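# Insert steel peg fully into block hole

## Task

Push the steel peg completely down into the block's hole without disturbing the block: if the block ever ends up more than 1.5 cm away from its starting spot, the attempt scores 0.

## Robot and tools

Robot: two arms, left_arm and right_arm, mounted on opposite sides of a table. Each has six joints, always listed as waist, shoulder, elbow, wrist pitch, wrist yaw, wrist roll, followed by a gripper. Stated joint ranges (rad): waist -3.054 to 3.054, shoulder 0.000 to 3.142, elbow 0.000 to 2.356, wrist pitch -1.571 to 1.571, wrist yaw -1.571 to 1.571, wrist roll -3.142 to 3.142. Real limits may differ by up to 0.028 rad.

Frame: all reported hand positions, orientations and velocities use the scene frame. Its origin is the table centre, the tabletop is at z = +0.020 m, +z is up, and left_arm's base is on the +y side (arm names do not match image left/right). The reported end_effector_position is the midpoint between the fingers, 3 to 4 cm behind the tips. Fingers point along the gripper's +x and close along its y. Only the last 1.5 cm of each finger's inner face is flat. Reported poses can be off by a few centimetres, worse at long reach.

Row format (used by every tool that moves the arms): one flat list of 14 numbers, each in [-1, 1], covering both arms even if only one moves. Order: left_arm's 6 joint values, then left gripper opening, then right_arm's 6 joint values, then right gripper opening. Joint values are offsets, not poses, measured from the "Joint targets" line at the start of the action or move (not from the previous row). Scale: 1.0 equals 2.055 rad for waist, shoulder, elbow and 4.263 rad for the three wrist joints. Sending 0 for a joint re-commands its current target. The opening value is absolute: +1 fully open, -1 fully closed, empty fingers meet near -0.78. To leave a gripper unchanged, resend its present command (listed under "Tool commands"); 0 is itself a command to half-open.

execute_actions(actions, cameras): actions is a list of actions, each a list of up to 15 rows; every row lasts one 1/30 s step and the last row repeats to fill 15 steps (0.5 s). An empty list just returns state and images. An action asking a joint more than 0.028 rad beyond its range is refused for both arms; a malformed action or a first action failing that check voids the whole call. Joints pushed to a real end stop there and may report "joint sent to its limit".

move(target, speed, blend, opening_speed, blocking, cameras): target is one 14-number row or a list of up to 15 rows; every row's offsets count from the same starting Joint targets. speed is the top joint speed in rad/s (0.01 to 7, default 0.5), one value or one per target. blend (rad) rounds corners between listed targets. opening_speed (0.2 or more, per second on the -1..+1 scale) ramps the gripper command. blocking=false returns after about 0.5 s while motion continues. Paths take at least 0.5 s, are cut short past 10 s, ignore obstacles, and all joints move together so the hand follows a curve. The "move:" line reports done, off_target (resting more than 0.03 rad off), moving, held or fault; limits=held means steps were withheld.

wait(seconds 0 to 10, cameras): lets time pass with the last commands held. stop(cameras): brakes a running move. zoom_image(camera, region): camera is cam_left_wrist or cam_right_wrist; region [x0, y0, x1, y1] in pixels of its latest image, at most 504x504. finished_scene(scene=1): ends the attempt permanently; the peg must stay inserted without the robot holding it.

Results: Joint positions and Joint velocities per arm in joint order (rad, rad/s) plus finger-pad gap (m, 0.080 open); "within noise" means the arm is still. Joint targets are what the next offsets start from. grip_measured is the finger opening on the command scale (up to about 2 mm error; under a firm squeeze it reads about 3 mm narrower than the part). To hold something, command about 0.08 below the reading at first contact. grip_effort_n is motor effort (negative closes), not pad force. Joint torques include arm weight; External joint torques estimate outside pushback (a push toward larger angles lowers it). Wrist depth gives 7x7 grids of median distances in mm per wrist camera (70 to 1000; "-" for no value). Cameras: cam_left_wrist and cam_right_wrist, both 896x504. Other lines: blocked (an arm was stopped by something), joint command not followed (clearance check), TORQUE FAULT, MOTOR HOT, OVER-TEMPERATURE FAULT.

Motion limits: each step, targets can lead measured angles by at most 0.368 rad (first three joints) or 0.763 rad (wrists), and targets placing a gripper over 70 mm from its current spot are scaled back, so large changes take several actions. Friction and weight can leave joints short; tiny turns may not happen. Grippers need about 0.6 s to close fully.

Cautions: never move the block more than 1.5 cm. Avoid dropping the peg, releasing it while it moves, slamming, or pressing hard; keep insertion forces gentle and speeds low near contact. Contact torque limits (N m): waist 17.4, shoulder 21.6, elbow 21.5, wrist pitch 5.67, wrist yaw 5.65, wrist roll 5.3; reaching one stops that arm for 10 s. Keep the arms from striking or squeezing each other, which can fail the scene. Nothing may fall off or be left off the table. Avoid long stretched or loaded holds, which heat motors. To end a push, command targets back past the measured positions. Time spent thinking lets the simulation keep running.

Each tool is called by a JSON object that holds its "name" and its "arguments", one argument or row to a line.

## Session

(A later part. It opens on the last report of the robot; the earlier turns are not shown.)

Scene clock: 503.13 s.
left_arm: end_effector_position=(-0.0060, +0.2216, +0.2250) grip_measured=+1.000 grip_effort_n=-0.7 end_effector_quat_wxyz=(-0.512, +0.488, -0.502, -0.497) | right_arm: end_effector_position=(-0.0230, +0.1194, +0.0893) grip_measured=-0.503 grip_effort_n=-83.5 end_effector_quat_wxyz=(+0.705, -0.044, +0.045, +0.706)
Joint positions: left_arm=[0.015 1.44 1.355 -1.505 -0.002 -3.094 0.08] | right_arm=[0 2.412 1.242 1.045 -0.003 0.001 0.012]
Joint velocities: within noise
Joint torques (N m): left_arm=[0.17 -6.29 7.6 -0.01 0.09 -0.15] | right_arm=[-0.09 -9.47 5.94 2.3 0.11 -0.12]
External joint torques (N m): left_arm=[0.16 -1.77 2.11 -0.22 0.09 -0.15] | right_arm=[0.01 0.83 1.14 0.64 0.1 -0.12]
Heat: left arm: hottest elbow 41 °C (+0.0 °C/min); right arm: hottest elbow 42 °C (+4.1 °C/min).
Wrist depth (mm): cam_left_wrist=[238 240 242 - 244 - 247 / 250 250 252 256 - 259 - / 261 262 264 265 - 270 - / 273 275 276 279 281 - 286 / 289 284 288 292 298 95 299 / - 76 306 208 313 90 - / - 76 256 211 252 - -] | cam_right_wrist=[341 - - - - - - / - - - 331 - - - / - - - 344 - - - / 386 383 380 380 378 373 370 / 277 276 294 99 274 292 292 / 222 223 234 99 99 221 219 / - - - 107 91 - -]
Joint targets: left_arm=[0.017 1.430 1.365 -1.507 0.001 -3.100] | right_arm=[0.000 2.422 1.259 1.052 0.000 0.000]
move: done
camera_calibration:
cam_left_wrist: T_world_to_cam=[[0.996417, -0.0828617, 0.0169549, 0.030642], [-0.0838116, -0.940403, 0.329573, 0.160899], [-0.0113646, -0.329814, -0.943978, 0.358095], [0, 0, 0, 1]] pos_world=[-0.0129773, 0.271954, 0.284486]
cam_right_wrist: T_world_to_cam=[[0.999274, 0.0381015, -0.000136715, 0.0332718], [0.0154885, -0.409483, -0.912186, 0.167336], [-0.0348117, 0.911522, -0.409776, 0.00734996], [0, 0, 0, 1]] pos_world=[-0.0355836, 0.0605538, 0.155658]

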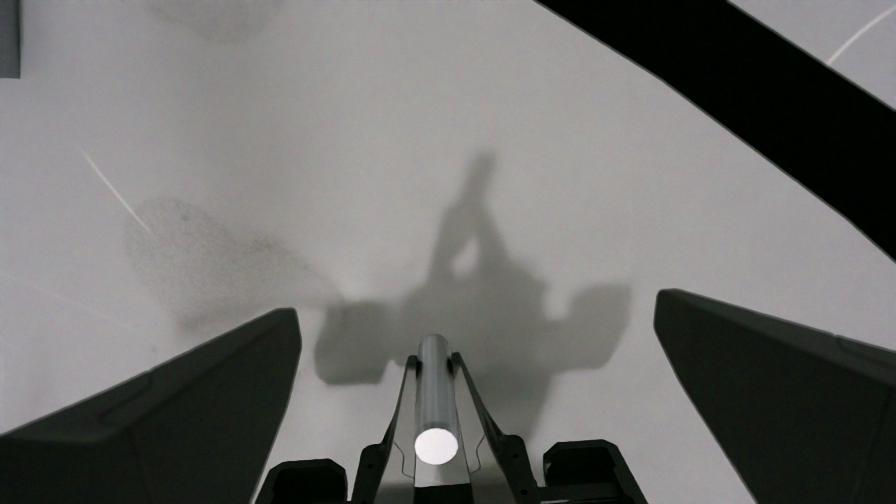

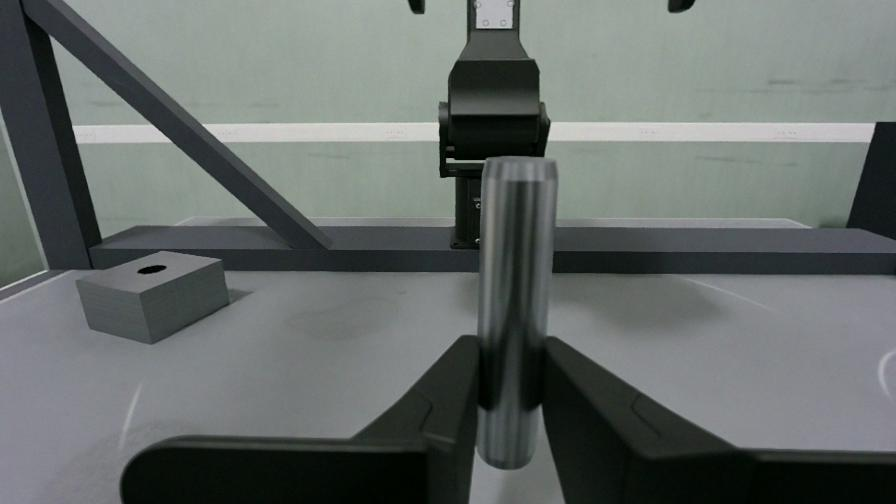

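{"name": "zoom_image", "arguments": {
  "camera": "cam_left_wrist",
  "region": [350, 310, 530, 490]
}}

{"name": "zoom_image", "arguments": {
  "camera": "cam_right_wrist",
  "region": [400, 130, 640, 490]
}}

Scaled by 2.800 from the camera's 896x504 image, which has a finer 1280x720 frame.

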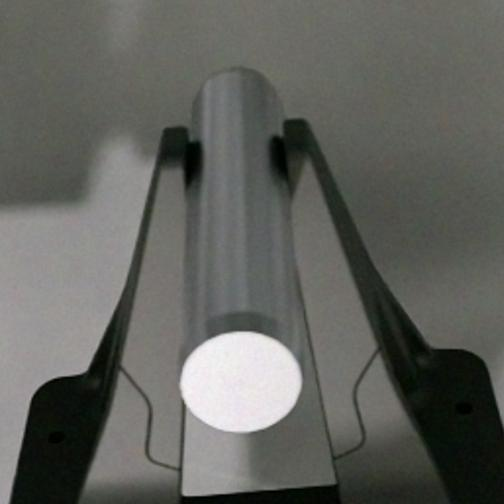

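Scaled by 1.400 from the camera's 896x504 image, which has a finer 1280x720 frame.

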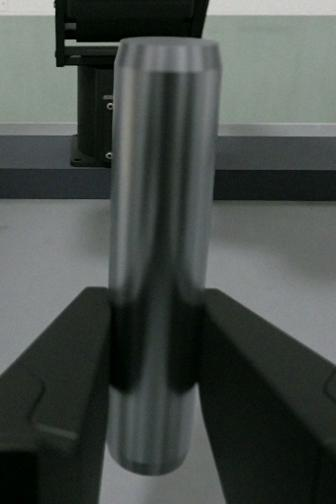

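{"name": "move", "arguments": {
  "target": [-0.0258, 0.1309, 0.0871, 0.0246, 0, 0, 0.3, 0, 0, 0, 0, 0, 0, -0.65],
  "speed": 0.35
}}

Scene clock: 568.73 s.
left_arm: end_effector_position=(-0.0192, +0.1472, +0.2085) grip_measured=+0.302 grip_effort_n=-11.9 end_effector_quat_wxyz=(-0.516, +0.485, -0.522, -0.476) | right_arm: end_effector_position=(-0.0230, +0.1194, +0.0893) grip_measured=-0.503 grip_effort_n=-83.5 end_effector_quat_wxyz=(+0.705, -0.043, +0.045, +0.706)
Joint positions: left_arm=[-0.033 1.687 1.534 -1.403 -0.002 -3.094 0.049] | right_arm=[0 2.412 1.242 1.045 -0.003 0.001 0.012]
Joint velocities: within noise
Joint torques (N m): left_arm=[-0.31 -5.53 7.75 0.34 0.1 -0.15] | right_arm=[-0.13 -9.65 5.88 2.26 0.17 -0.07]
External joint torques (N m): left_arm=[-0.3 0.99 2.15 0.08 0.1 -0.15] | right_arm=[-0.12 0.74 1.01 0.58 0.17 -0.08]
Heat: left arm: hottest elbow 42 °C (+1.0 °C/min); right arm: hottest shoulder 52 °C (+12.1 °C/min). Fold the right arm in close to its base, or ease its load, before you think long.
Wrist depth (mm): cam_left_wrist=[220 221 224 224 - 227 229 / 231 232 234 - 237 - 240 / 243 243 245 244 248 254 - / 255 257 259 166 - 265 - / 271 271 267 271 168 278 286 / 283 - 91 185 164 - - / - - 81 177 173 - -] | cam_right_wrist=[343 - - 317 - - - / - - - 325 - - - / - - - 344 - - - / 385 386 383 382 376 375 369 / 277 277 296 99 276 292 292 / 223 223 235 99 99 221 219 / - - - 107 91 - -]
Joint targets: left_arm=[-0.036 1.699 1.544 -1.402 0.001 -3.100] | right_arm=[0.000 2.422 1.259 1.053 0.000 0.000]
MOTOR HOT: the shoulder of the right arm reports 52 °C; the controller stops that arm at 95 °C. To cool a motor, set the load down, stop pushing, or move to a pose that needs little force.
move: done
camera_calibration:
cam_left_wrist: T_world_to_cam=[[0.991344, -0.129682, 0.0204739, 0.0440394], [-0.128281, -0.923603, 0.361251, 0.0853768], [-0.0279379, -0.36075, -0.932244, 0.319584], [0, 0, 0, 1]] pos_world=[-0.0237775, 0.199855, 0.266186]
cam_right_wrist: T_world_to_cam=[[0.999274, 0.0380989, -0.000123362, 0.0332699], [0.0154872, -0.409158, -0.912332, 0.167339], [-0.0348094, 0.911668, -0.409451, 0.00729091], [0, 0, 0, 1]] pos_world=[-0.0355836, 0.0605535, 0.155658]

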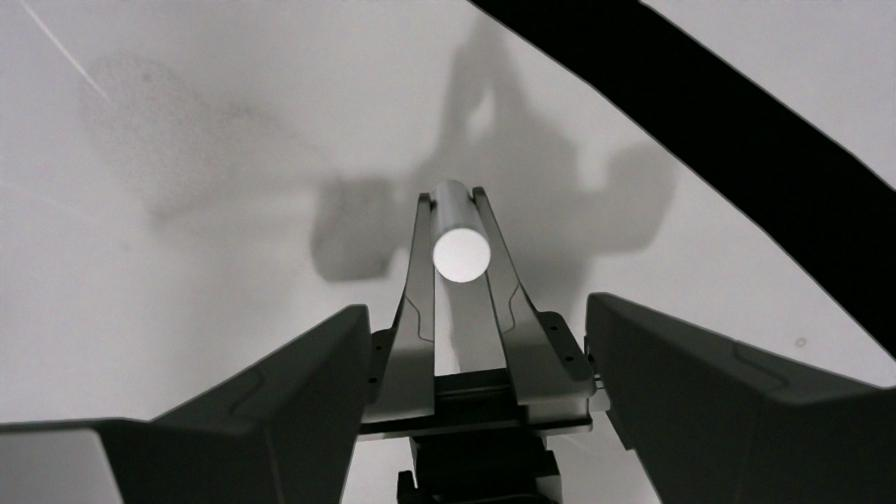

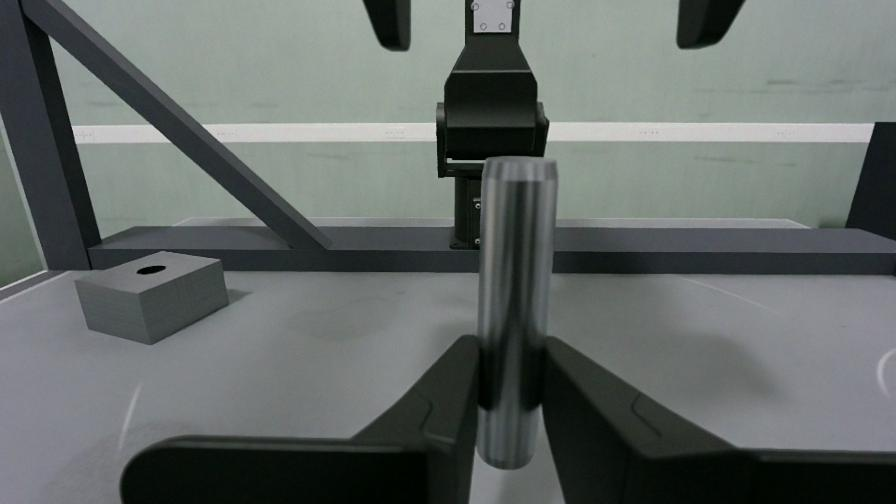

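{"name": "move", "arguments": {
  "target": [-0.0025, -0.0141, -0.1066, 0.0457, 0, 0, 0.3, 0, 0, 0, 0, 0, 0, -0.65],
  "speed": 0.15
}}

Scene clock: 605.57 s.
left_arm: end_effector_position=(-0.0206, +0.1489, +0.1594) grip_measured=+0.302 grip_effort_n=-11.9 end_effector_quat_wxyz=(-0.517, +0.483, -0.523, -0.476) | right_arm: end_effector_position=(-0.0230, +0.1194, +0.0893) grip_measured=-0.503 grip_effort_n=-83.5 end_effector_quat_wxyz=(+0.705, -0.043, +0.045, +0.706)
Joint positions: left_arm=[-0.038 1.683 1.335 -1.208 -0.002 -3.095 0.049] | right_arm=[0 2.412 1.242 1.045 -0.003 0.001 0.012]
Joint velocities: within noise
Joint torques (N m): left_arm=[0.04 -8.44 5.02 0.28 0.05 -0.14] | right_arm=[-0.01 -9.65 5.78 2.27 0.15 -0.1]
External joint torques (N m): left_arm=[0.05 -1.98 -0.6 0.01 0.05 -0.14] | right_arm=[-0.06 0.75 0.91 0.59 0.15 -0.1]
Heat: left arm: hottest elbow 43 °C (+2.0 °C/min); right arm: hottest shoulder 54 °C (+5.0 °C/min). Fold the right arm in close to its base, or ease its load, before you think long.
Wrist depth (mm): cam_left_wrist=[176 178 180 180 - 180 183 / 185 186 187 - 189 - 192 / 195 195 197 199 199 203 - / 204 206 207 120 - 213 - / 216 218 215 91 103 222 228 / 227 - - 124 123 - - / - - 81 149 123 - -] | cam_right_wrist=[336 - - - - - - / - 348 - 322 - - - / - - - 99 - - - / 385 381 379 - - 371 370 / 278 277 295 98 275 292 291 / 222 223 235 99 99 222 219 / - - - 107 91 - -]
Joint targets: left_arm=[-0.041 1.670 1.325 -1.207 0.001 -3.100] | right_arm=[0.000 2.422 1.259 1.053 0.000 0.000]
MOTOR HOT: still on. The shoulder of the right arm reports 54 °C.
move: done
camera_calibration:
cam_left_wrist: T_world_to_cam=[[0.990803, -0.133772, 0.0203327, 0.0471983], [-0.132065, -0.923363, 0.3605, 0.104569], [-0.0294505, -0.35987, -0.932538, 0.274244], [0, 0, 0, 1]] pos_world=[-0.0248778, 0.201561, 0.217086]
cam_right_wrist: T_world_to_cam=[[0.999274, 0.0380989, -0.000123362, 0.0332699], [0.0154872, -0.409158, -0.912332, 0.167339], [-0.0348094, 0.911668, -0.409451, 0.00729091], [0, 0, 0, 1]] pos_world=[-0.0355836, 0.0605535, 0.155658]

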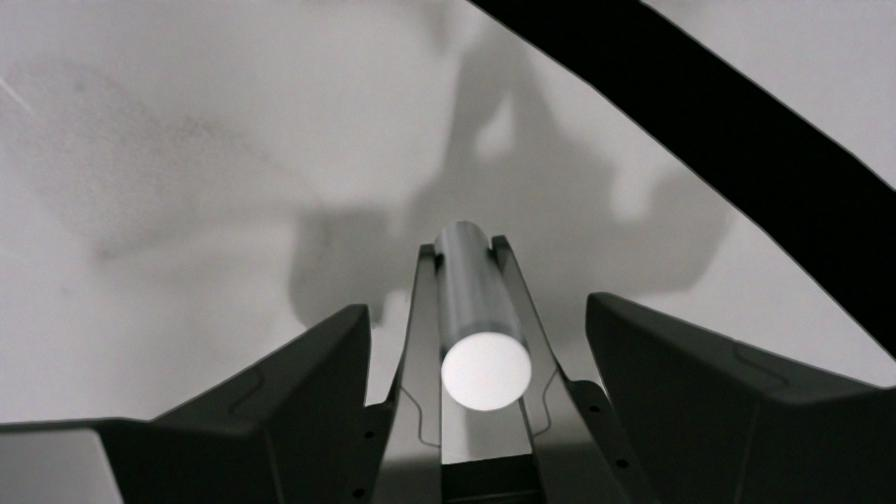

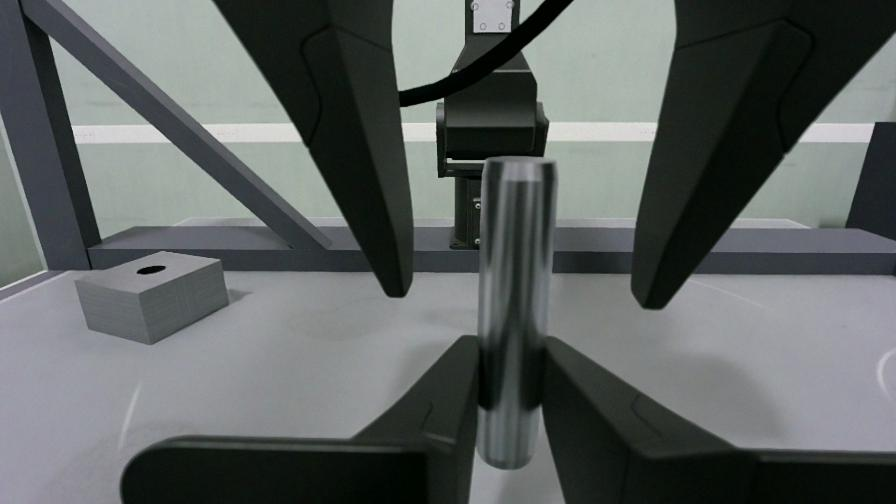

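{"name": "move", "arguments": {
  "target": [-0.0013, -0.0127, 0.0073, -0.0035, 0, 0, 0.3, 0, 0, 0, 0, 0, 0, -0.65],
  "speed": 0.1
}}

Scene clock: 630.40 s.
left_arm: end_effector_position=(-0.0213, +0.1522, +0.1667) grip_measured=+0.302 grip_effort_n=-11.9 end_effector_quat_wxyz=(-0.514, +0.486, -0.527, -0.471) | right_arm: end_effector_position=(-0.0230, +0.1194, +0.0893) grip_measured=-0.503 grip_effort_n=-83.5 end_effector_quat_wxyz=(+0.705, -0.044, +0.044, +0.706)
Joint positions: left_arm=[-0.041 1.657 1.334 -1.22 -0.002 -3.095 0.049] | right_arm=[0 2.412 1.242 1.045 -0.003 0.001 0.012]
Joint velocities: within noise
Joint torques (N m): left_arm=[-0.21 -8.26 7.43 0.1 0.04 -0.16] | right_arm=[0.28 -9.49 5.89 2.28 0.17 -0.09]
External joint torques (N m): left_arm=[-0.24 -1.94 1.75 -0.2 0.05 -0.16] | right_arm=[0.38 0.84 1.07 0.61 0.16 -0.09]
Heat: left arm: hottest shoulder 46 °C (+6.1 °C/min); right arm: hottest shoulder 55 °C (+3.0 °C/min). Fold the right arm in close to its base, or ease its load, before you think long.
Wrist depth (mm): cam_left_wrist=[183 183 186 186 - 187 190 / 191 193 193 - 197 - 199 / 202 203 203 208 206 210 - / 213 214 215 128 - 221 - / 225 227 223 88 128 232 238 / 237 - 91 134 132 - - / - - 81 154 130 - -] | cam_right_wrist=[345 - - 315 - - - / - 359 - 322 342 - - / - - 372 342 350 - - / 385 381 379 - 372 369 369 / 277 277 296 99 277 291 291 / 222 224 235 99 99 222 220 / - - - 107 91 - -]
Joint targets: left_arm=[-0.043 1.644 1.340 -1.222 0.001 -3.100] | right_arm=[0.000 2.422 1.259 1.053 0.000 0.000]
MOTOR HOT: still on. The shoulder of the right arm reports 55 °C.
move: done
camera_calibration:
cam_left_wrist: T_world_to_cam=[[0.990452, -0.136115, 0.0218382, 0.0483536], [-0.134358, -0.917671, 0.373936, 0.101742], [-0.0308581, -0.3733, -0.927197, 0.283314], [0, 0, 0, 1]] pos_world=[-0.0254797, 0.205708, 0.223587]
cam_right_wrist: T_world_to_cam=[[0.999273, 0.0381315, 0.000190922, 0.0332193], [0.015787, -0.409147, -0.912332, 0.167348], [-0.0347105, 0.911672, -0.409451, 0.00729404], [0, 0, 0, 1]] pos_world=[-0.0355839, 0.0605534, 0.155657]

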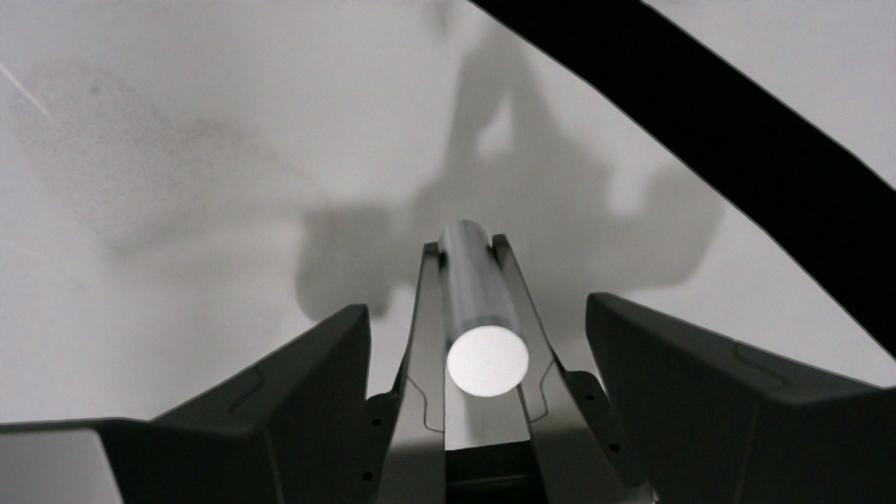

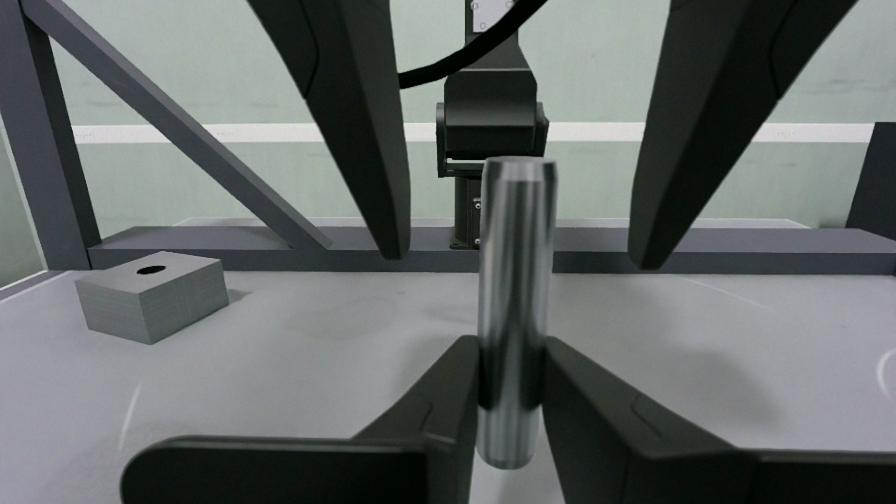

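{"name": "move", "arguments": {
  "target": [0, 0, 0, 0, 0, 0, -0.65, 0, 0, 0, 0, 0, 0, -0.65],
  "opening_speed": 0.5
}}

Scene clock: 639.07 s.
left_arm: end_effector_position=(-0.0213, +0.1523, +0.1668) grip_measured=-0.480 grip_effort_n=-83.5 end_effector_quat_wxyz=(-0.514, +0.486, -0.527, -0.471) | right_arm: end_effector_position=(-0.0230, +0.1194, +0.0893) grip_measured=-0.503 grip_effort_n=-83.5 end_effector_quat_wxyz=(+0.705, -0.044, +0.044, +0.706)
Joint positions: left_arm=[-0.041 1.656 1.334 -1.22 -0.002 -3.095 0.013] | right_arm=[0 2.412 1.242 1.045 -0.003 0.001 0.012]
Joint velocities: within noise
Joint torques (N m): left_arm=[-0.21 -8.55 7.3 0.14 0.12 -0.15] | right_arm=[0.01 -9.51 5.89 2.25 0.13 -0.08]
External joint torques (N m): left_arm=[-0.22 -2.29 1.69 -0.14 0.12 -0.15] | right_arm=[-0.04 0.85 1.04 0.58 0.13 -0.08]
Heat: left arm: hottest shoulder 48 °C (+8.1 °C/min); right arm: hottest shoulder 56 °C (+3.0 °C/min). Fold the right arm in close to its base, or ease its load, before you think long.
Wrist depth (mm): cam_left_wrist=[184 - 185 188 - 188 190 / 192 - 194 197 - 197 199 / 202 205 - 206 210 - 211 / 212 215 - 132 220 - 221 / 225 227 - - 228 237 - / 238 238 - - - - - / - - - - - - -] | cam_right_wrist=[344 - - 313 - - - / - - - 311 - - - / - - - - - - - / 384 382 381 - 372 374 371 / 276 275 296 99 274 292 291 / 222 223 234 99 99 221 219 / - - - 107 91 - -]
Joint targets: left_arm=[-0.043 1.644 1.340 -1.222 0.001 -3.100] | right_arm=[0.000 2.422 1.259 1.053 0.000 0.000]
MOTOR HOT: still on. The shoulder of the right arm reports 56 °C.
move: done
camera_calibration:
cam_left_wrist: T_world_to_cam=[[0.990452, -0.136115, 0.0218382, 0.0483629], [-0.134358, -0.917671, 0.373936, 0.101759], [-0.0308581, -0.3733, -0.927197, 0.283537], [0, 0, 0, 1]] pos_world=[-0.0254797, 0.205808, 0.223787]
cam_right_wrist: T_world_to_cam=[[0.999273, 0.0381315, 0.000190922, 0.0332193], [0.015787, -0.409147, -0.912332, 0.167348], [-0.0347105, 0.911672, -0.409451, 0.00729404], [0, 0, 0, 1]] pos_world=[-0.0355839, 0.0605534, 0.155657]

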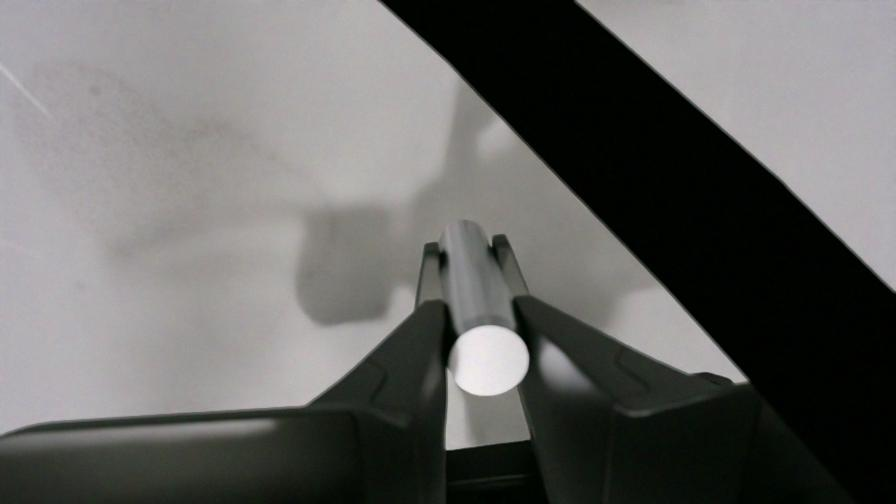

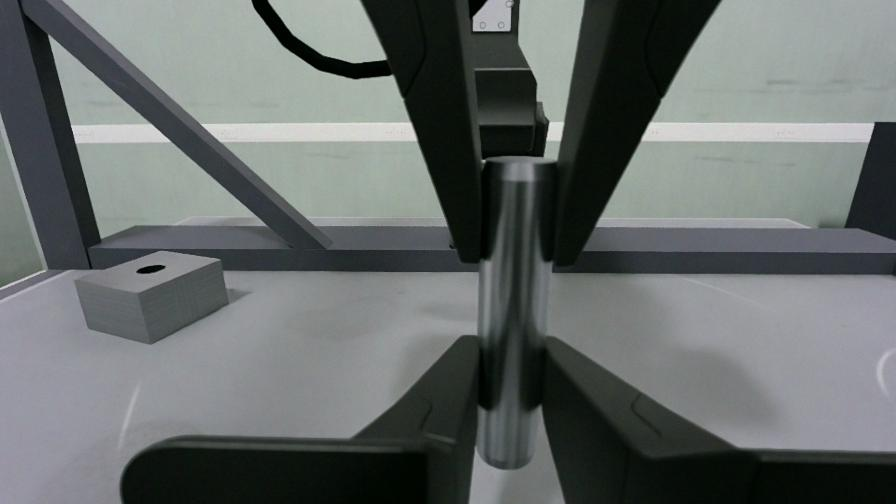

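{"name": "move", "arguments": {
  "target": [0, 0, 0, 0, 0, 0, -0.65, 0, 0, 0, 0, 0, 0, 0.2],
  "opening_speed": 0.6
}}

Scene clock: 648.93 s.
left_arm: end_effector_position=(-0.0213, +0.1524, +0.1668) grip_measured=-0.480 grip_effort_n=-83.5 end_effector_quat_wxyz=(-0.514, +0.486, -0.527, -0.471) | right_arm: end_effector_position=(-0.0230, +0.1207, +0.0922) grip_measured=+0.197 grip_effort_n=11.4 end_effector_quat_wxyz=(+0.705, -0.040, +0.041, +0.707)
Joint positions: left_arm=[-0.041 1.656 1.334 -1.221 -0.002 -3.095 0.013] | right_arm=[0 2.412 1.247 1.05 -0.003 0.001 0.044]
Joint velocities: within noise
Joint torques (N m): left_arm=[-0.28 -8.46 7.21 0.11 0.12 -0.12] | right_arm=[-0.13 -9.46 5.57 1.92 0.13 -0.09]
External joint torques (N m): left_arm=[-0.24 -2.09 1.53 -0.17 0.12 -0.12] | right_arm=[-0.17 1.03 0.65 0.23 0.13 -0.1]
Heat: left arm: hottest shoulder 49 °C (+9.0 °C/min); right arm: hottest shoulder 56 °C (+3.0 °C/min). Fold the right arm in close to its base, or ease its load, before you think long.
Wrist depth (mm): cam_left_wrist=[184 - 184 187 - 187 190 / 191 - 194 197 - 196 199 / 201 204 - 206 209 - 211 / 213 214 - 147 217 - 221 / 225 227 - - 127 238 - / 237 237 - - - - - / - - - - - - -] | cam_right_wrist=[345 - - 309 - - - / - - - 309 - - - / - - - - - - - / 389 399 386 - 379 392 392 / 279 282 309 98 306 307 304 / 231 243 88 100 99 240 229 / - - - 171 177 - -]
Joint targets: left_arm=[-0.043 1.644 1.340 -1.222 0.001 -3.100] | right_arm=[0.000 2.422 1.259 1.052 0.000 0.000]
MOTOR HOT: still on. The shoulder of the right arm reports 56 °C.
move: done
camera_calibration:
cam_left_wrist: T_world_to_cam=[[0.990453, -0.136117, 0.0217749, 0.0483777], [-0.134349, -0.917838, 0.373528, 0.101886], [-0.0308576, -0.372887, -0.927363, 0.28349], [0, 0, 0, 1]] pos_world=[-0.0254797, 0.20581, 0.223787]
cam_right_wrist: T_world_to_cam=[[0.999273, 0.0381275, 0.000554502, 0.0331391], [0.0157866, -0.400423, -0.916194, 0.16976], [-0.0347101, 0.915537, -0.400734, 0.0060817], [0, 0, 0, 1]] pos_world=[-0.0355839, 0.0611443, 0.157952]

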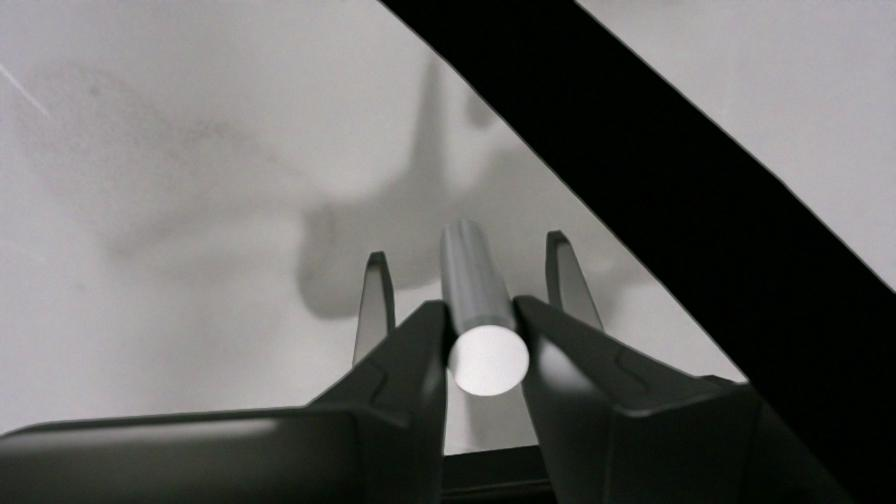

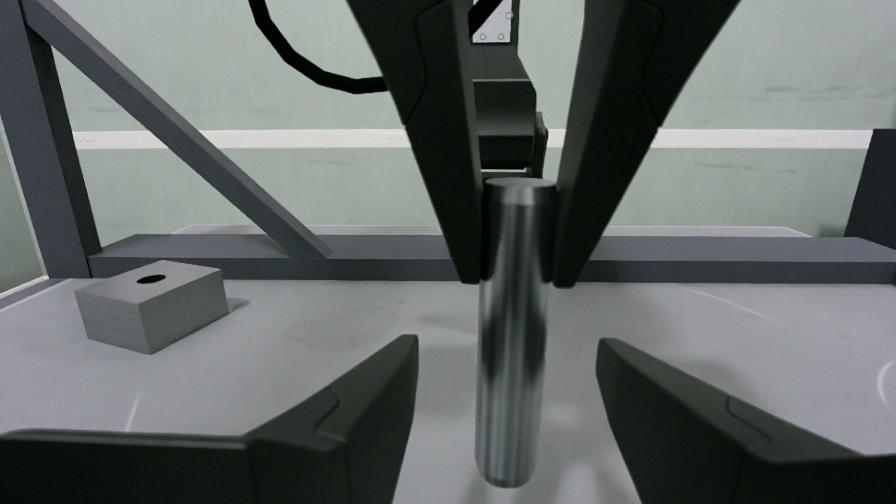

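{"name": "move", "arguments": {
  "target": [0, 0, 0, 0, 0, 0, -0.65, 0, -0.0939, -0.2331, 0.0673, 0, 0, 0.2],
  "speed": 0.3
}}

{"name": "zoom_image", "arguments": {
  "camera": "cam_left_wrist",
  "region": [400, 200, 580, 410]
}}

{"name": "zoom_image", "arguments": {
  "camera": "cam_right_wrist",
  "region": [380, 100, 680, 400]
}}

Scene clock: 668.93 s.
left_arm: end_effector_position=(-0.0213, +0.1524, +0.1668) grip_measured=-0.480 grip_effort_n=-83.5 end_effector_quat_wxyz=(-0.514, +0.486, -0.527, -0.471) | right_arm: end_effector_position=(-0.0232, +0.0237, +0.0836) grip_measured=+0.197 grip_effort_n=11.4 end_effector_quat_wxyz=(+0.705, -0.044, +0.045, +0.706)
Joint positions: left_arm=[-0.041 1.656 1.334 -1.221 -0.002 -3.095 0.013] | right_arm=[0 2.249 0.788 1.336 -0.003 0.001 0.044]
Joint velocities: within noise
Joint torques (N m): left_arm=[-0.28 -8.43 7.33 0.14 0.11 -0.12] | right_arm=[-0.03 -10.59 2.27 1.98 0.13 -0.08]
External joint torques (N m): left_arm=[-0.28 -2.18 1.71 -0.15 0.11 -0.12] | right_arm=[-0.04 -2.33 -1.3 0.28 0.13 -0.09]
Heat: left arm: hottest shoulder 51 °C (+10.0 °C/min); right arm: hottest shoulder 57 °C (+3.0 °C/min). Fold the left arm in close to its base, or ease its load, before you think long. Fold the right arm in close to its base, or ease its load, before you think long.
Wrist depth (mm): cam_left_wrist=[184 - 185 187 - 187 190 / 191 - 194 196 - 196 200 / 201 204 - 206 209 - 210 / 213 214 - 146 220 - 221 / 225 227 - - 226 238 - / 237 237 - - - - - / - - - - - - -] | cam_right_wrist=[424 - - 155 - - - / - - - 175 - - - / - - - 533 - - - / - 374 442 372 439 436 415 / 299 298 298 299 296 297 295 / 224 237 88 214 213 235 222 / - - - 180 180 - -]
Joint targets: left_arm=[-0.043 1.644 1.340 -1.222 0.001 -3.100] | right_arm=[0.000 2.229 0.780 1.339 0.000 0.000]
MOTOR HOT: the shoulder of the left arm reports 51 °C; the controller stops that arm at 95 °C. To cool a motor, set the load down, stop pushing, or move to a pose that needs little force.
MOTOR HOT: still on. The shoulder of the right arm reports 57 °C.
move: done
camera_calibration:
cam_left_wrist: T_world_to_cam=[[0.990453, -0.136117, 0.0217749, 0.0483777], [-0.134349, -0.917838, 0.373528, 0.101886], [-0.0308576, -0.372887, -0.927363, 0.28349], [0, 0, 0, 1]] pos_world=[-0.0254797, 0.20581, 0.223787]
cam_right_wrist: T_world_to_cam=[[0.999273, 0.0381329, 0.000119133, 0.0369764], [0.0157874, -0.410861, -0.911561, 0.122952], [-0.0347115, 0.9109, -0.411164, 0.0923823], [0, 0, 0, 1]] pos_world=[-0.0356839, -0.0350448, 0.150058]

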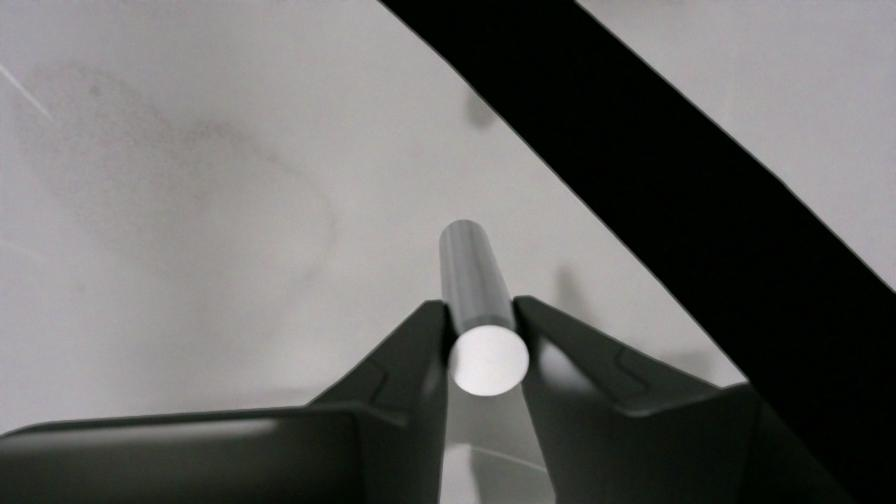

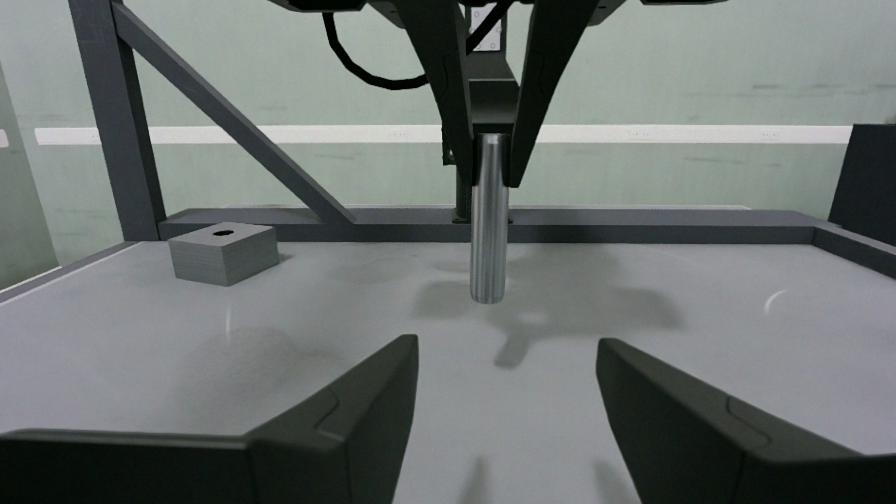

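Scaled by 2.400 from the camera's 896x504 image, which has a finer 1280x720 frame.

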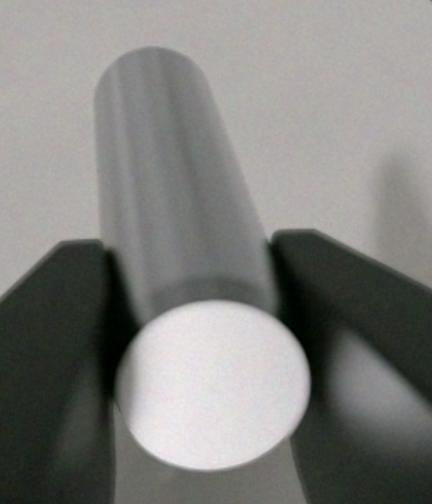

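Scaled by 1.680 from the camera's 896x504 image, which has a finer 1280x720 frame.

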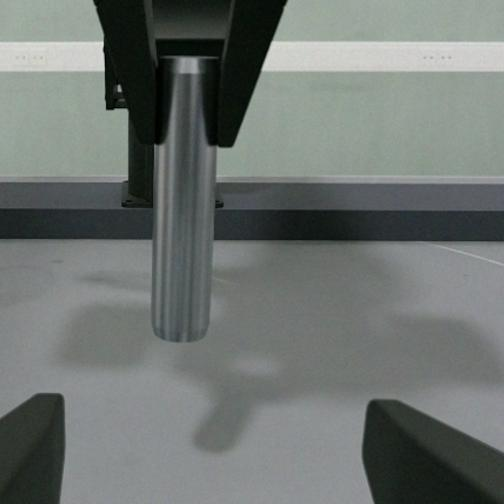

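{"name": "move", "arguments": {
  "target": [-0.5061, -0.0676, -0.0321, -0.0260, -0.0015, 0.4731, -0.65, 0.128, -0.4165, -0.0243, -0.2712, 0, 0, 0.2],
  "speed": 0.7
}}

Scene clock: 692.13 s.
left_arm: end_effector_position=(-0.2388, +0.3292, +0.1885) grip_measured=-0.480 grip_effort_n=-83.5 end_effector_quat_wxyz=(+0.504, +0.496, +0.503, -0.498) | right_arm: end_effector_position=(-0.1260, -0.0796, +0.2042) grip_measured=+0.197 grip_effort_n=11.4 end_effector_quat_wxyz=(+0.592, -0.182, +0.141, +0.772)
Joint positions: left_arm=[-1.082 1.519 1.281 -1.331 -0.002 -1.09 0.013] | right_arm=[0.261 1.388 0.74 0.183 -0.003 0.001 0.044]
Joint velocities: within noise
Joint torques (N m): left_arm=[0.05 -7.29 5.67 0.12 -0.2 0.24] | right_arm=[0.2 -7.03 4.61 1.66 0.14 -0.05]
External joint torques (N m): left_arm=[0.05 -1.94 -0.02 -0.19 -0.15 0.24] | right_arm=[0.25 -1.91 -1.87 0.03 0.14 -0.05]
Heat: left arm: hottest shoulder 51 °C (+5.1 °C/min); right arm: hottest shoulder 60 °C (+5.1 °C/min). Fold the left arm in close to its base, or ease its load, before you think long. Fold the right arm in close to its base, or ease its load, before you think long.
Wrist depth (mm): cam_left_wrist=[204 - 205 - 207 210 899 / 212 - 214 212 - 219 947 / 224 227 - 194 197 - - / 236 238 - 147 243 - - / 251 252 - - 251 257 - / 242 244 - - - - - / - - - - - - -] | cam_right_wrist=[- - - 410 - 451 - / - - - 625 - 510 - / - - - 544 553 521 518 / - - 455 451 451 441 441 / - - 377 372 373 368 368 / 279 319 - 309 300 313 311 / - - - 277 277 - -]
Joint targets: left_arm=[-1.083 1.505 1.274 -1.333 -0.006 -1.084] | right_arm=[0.263 1.373 0.731 0.183 0.000 0.000]
MOTOR HOT: still on. The shoulder of the left arm reports 51 °C.
MOTOR HOT: still on. The shoulder of the right arm reports 60 °C.
move: done
camera_calibration:
cam_left_wrist: T_world_to_cam=[[-0.99898, 0.0416561, 0.0174105, -0.245374], [0.0451073, 0.937284, 0.345636, -0.33573], [-0.00192072, 0.346069, -0.938207, 0.135124], [0, 0, 0, 1]] pos_world=[-0.22972, 0.278133, 0.247086]
cam_right_wrist: T_world_to_cam=[[0.956306, 0.29208, -0.0129918, 0.161135], [0.192815, -0.663458, -0.722942, 0.155693], [-0.219776, 0.688849, -0.690786, 0.248608], [0, 0, 0, 1]] pos_world=[-0.129476, -0.115022, 0.286386]

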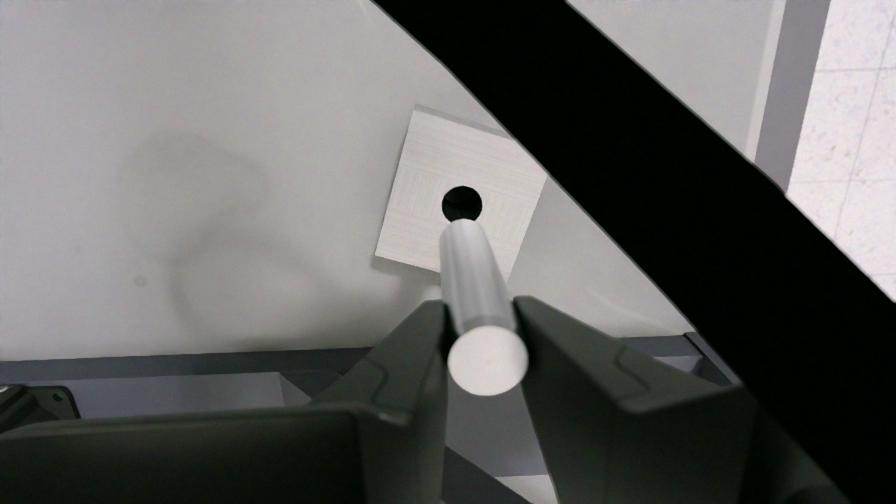

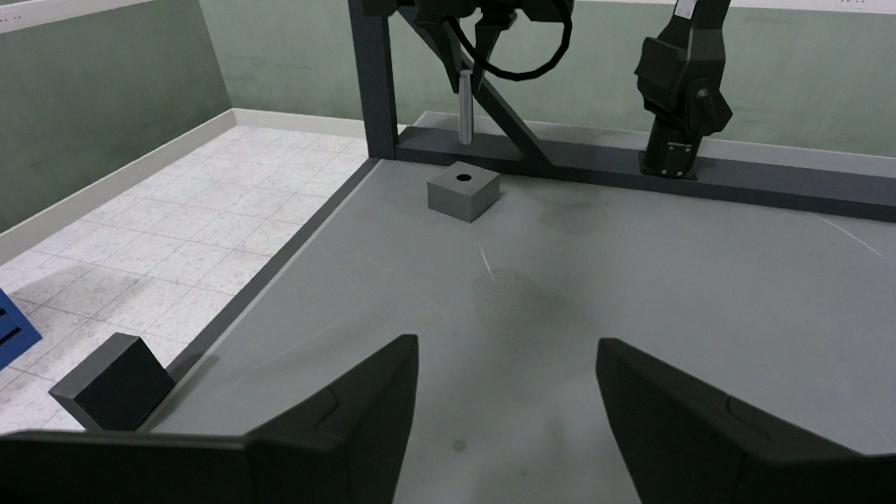

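{"name": "zoom_image", "arguments": {
  "camera": "cam_left_wrist",
  "region": [400, 170, 540, 290]
}}

{"name": "zoom_image", "arguments": {
  "camera": "cam_right_wrist",
  "region": [400, 50, 540, 240]
}}

Scaled by 3.600 from the camera's 896x504 image, which has a finer 1280x720 frame.

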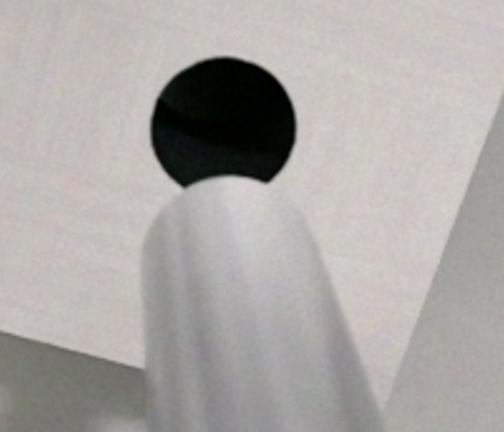

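Scaled by 2.653 from the camera's 896x504 image, which has a finer 1280x720 frame.

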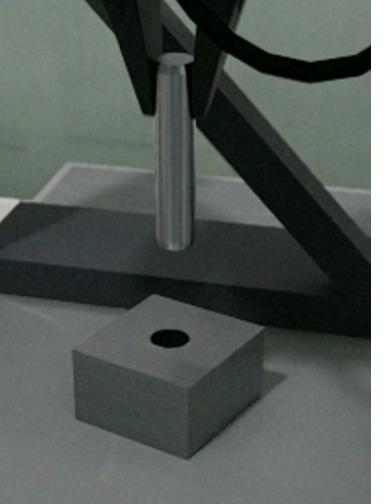

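{"name": "move", "arguments": {
  "target": [-0.0063, 0.0180, -0.0613, 0.0333, -0.0019, 0, -0.65, 0, -0.2808, 0.0345, -0.1755, 0, 0, 0.2],
  "speed": 0.3
}}

{"name": "zoom_image", "arguments": {
  "camera": "cam_left_wrist",
  "region": [400, 170, 540, 290]
}}

Scene clock: 735.93 s.
left_arm: end_effector_position=(-0.2406, +0.3305, +0.1534) grip_measured=-0.480 grip_effort_n=-83.5 end_effector_quat_wxyz=(+0.503, +0.499, +0.497, -0.501) | right_arm: end_effector_position=(-0.0917, -0.2087, +0.2671) grip_measured=+0.197 grip_effort_n=11.4 end_effector_quat_wxyz=(+0.583, -0.229, +0.177, +0.760)
Joint positions: left_arm=[-1.094 1.534 1.155 -1.192 -0.009 -1.09 0.013] | right_arm=[0.261 0.805 0.784 -0.566 -0.003 0.001 0.044]
Joint velocities: within noise
Joint torques (N m): left_arm=[-0.25 -4.65 5.61 0.38 -0.26 0.23] | right_arm=[0.1 -2.56 7.52 1.63 0.1 -0.05]
External joint torques (N m): left_arm=[-0.28 0.72 -0.02 0.07 -0.2 0.23] | right_arm=[0.12 -1.07 0.86 0.06 0.1 -0.05]
Heat: left arm: hottest shoulder 45 °C (-6.0 °C/min); right arm: hottest wrist pitch 50 °C (+2.0 °C/min). Fold the right arm in close to its base, or ease its load, before you think long.
Wrist depth (mm): cam_left_wrist=[- - 174 - 174 177 178 / 181 - 182 182 - 184 187 / 190 191 - 158 - - 199 / 200 202 - 147 206 - - / 212 213 - - 213 221 - / 221 224 - - - - - / - - - - - - -] | cam_right_wrist=[- - - 517 - - - / - - - 695 673 649 - / - - - 595 582 582 575 / - - 501 496 490 491 481 / - - 425 425 423 417 414 / - 385 - 360 352 375 364 / - - - 329 329 - -]
Joint targets: left_arm=[-1.097 1.542 1.148 -1.191 -0.014 -1.084] | right_arm=[0.263 0.796 0.801 -0.565 0.000 0.000]
MOTOR HOT: still on. The wrist pitch of the right arm reports 50 °C.
MOTOR HOT: cleared for the motors of the left arm.
move: done
camera_calibration:
cam_left_wrist: T_world_to_cam=[[-0.998466, 0.0539586, 0.0124056, -0.249772], [0.0549556, 0.938618, 0.340552, -0.32206], [0.00673157, 0.340711, -0.940144, 0.105848], [0, 0, 0, 1]] pos_world=[-0.232402, 0.279705, 0.212289]
cam_right_wrist: T_world_to_cam=[[0.956775, 0.290309, -0.0173554, 0.167722], [0.213893, -0.742852, -0.634366, 0.0706169], [-0.197055, 0.603234, -0.772838, 0.394641], [0, 0, 0, 1]] pos_world=[-0.0978104, -0.234294, 0.352701]

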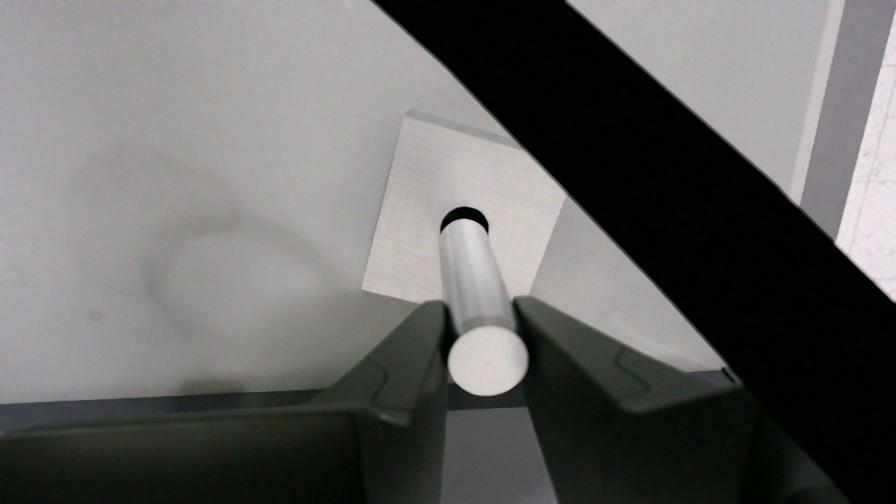

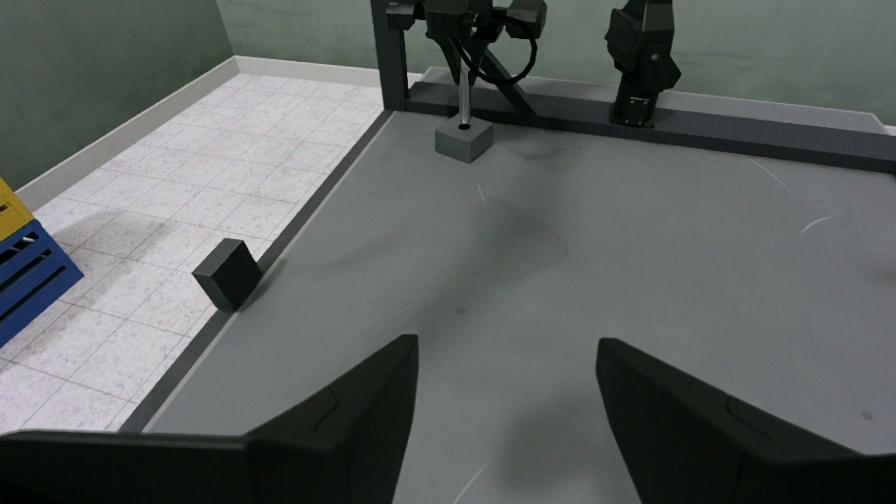

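Scaled by 3.600 from the camera's 896x504 image, which has a finer 1280x720 frame.

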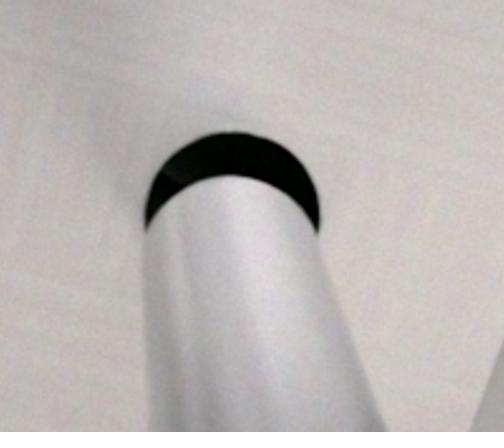

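{"name": "move", "arguments": {
  "target": [0.0044, -0.0112, -0.0190, 0.01056, 0.0035, 0, -0.65, 0, 0, 0, 0, 0, 0, 0.2],
  "speed": 0.05,
  "cameras": ["cam_left_wrist"]
}}

{"name": "zoom_image", "arguments": {
  "camera": "cam_left_wrist",
  "region": [400, 170, 540, 290]
}}

Scene clock: 768.43 s.
left_arm: end_effector_position=(-0.2403, +0.3304, +0.1437) grip_measured=-0.480 grip_effort_n=-83.5 end_effector_quat_wxyz=(+0.502, +0.496, +0.500, -0.502) | right_arm: end_effector_position=(-0.0917, -0.2088, +0.2670) grip_measured=+0.197 grip_effort_n=11.4 end_effector_quat_wxyz=(+0.583, -0.229, +0.177, +0.760)
Joint positions: left_arm=[-1.09 1.534 1.116 -1.147 -0.004 -1.09 0.013] | right_arm=[0.261 0.805 0.784 -0.566 -0.003 0.001 0.044]
Joint velocities: within noise
Joint torques (N m): left_arm=[0.18 -7.64 5.74 0.37 0.16 0.26] | right_arm=[0.29 -2.75 7.59 1.59 0.12 -0.06]
External joint torques (N m): left_arm=[0.16 -2.27 0.1 0.05 0.22 0.26] | right_arm=[0.27 -1.25 0.94 0.03 0.13 -0.06]
Heat: left arm: hottest shoulder 44 °C (-3.0 °C/min); right arm: hottest elbow 50 °C (+8.1 °C/min). Fold the right arm in close to its base, or ease its load, before you think long.
Wrist depth (mm): cam_left_wrist=[164 - 165 - 166 168 170 / 170 - 173 173 - 177 179 / 178 182 - 149 - - 188 / 189 192 - 147 193 - - / 200 202 - - 203 212 - / 210 211 - - - - - / - - - - - - -] | cam_right_wrist=[- - - 519 - - - / - - - 693 670 648 - / - - - 593 590 585 572 / - - 498 497 489 486 486 / - - 426 424 420 418 415 / - 382 - 361 354 373 363 / - - - 330 329 - -]
Joint targets: left_arm=[-1.087 1.519 1.109 -1.146 0.001 -1.084] | right_arm=[0.263 0.796 0.801 -0.565 0.000 0.000]
MOTOR HOT: still on. The elbow of the right arm reports 50 °C.
move: done
camera_calibration:
cam_left_wrist: T_world_to_cam=[[-0.998539, 0.050141, 0.0201467, -0.249187], [0.0540079, 0.93829, 0.341608, -0.318935], [-0.0017749, 0.342197, -0.939627, 0.0942006], [0, 0, 0, 1]] pos_world=[-0.231431, 0.279513, 0.202484]
Images, in order (width x height): cam_left_wrist 896x504.

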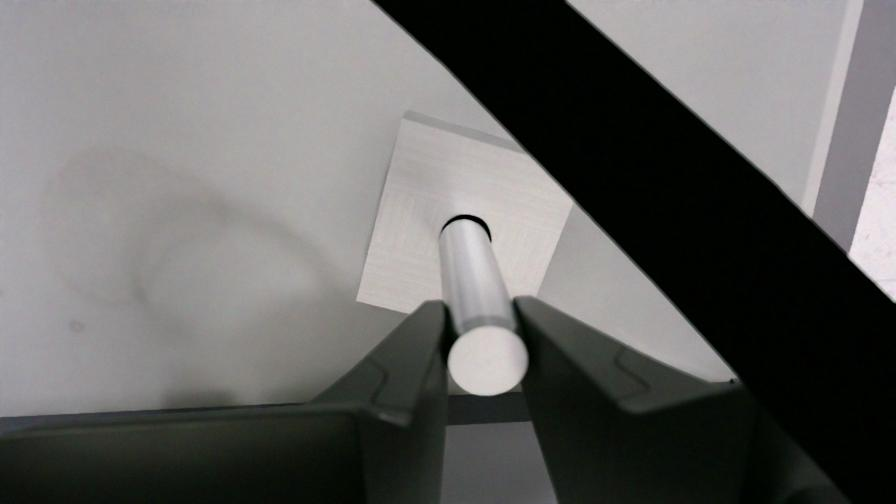

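Scaled by 3.600 from the camera's 896x504 image, which has a finer 1280x720 frame.

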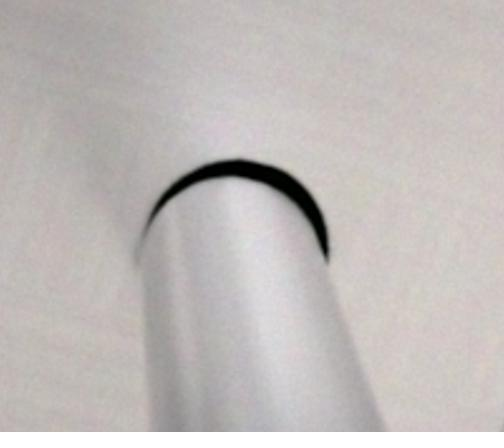

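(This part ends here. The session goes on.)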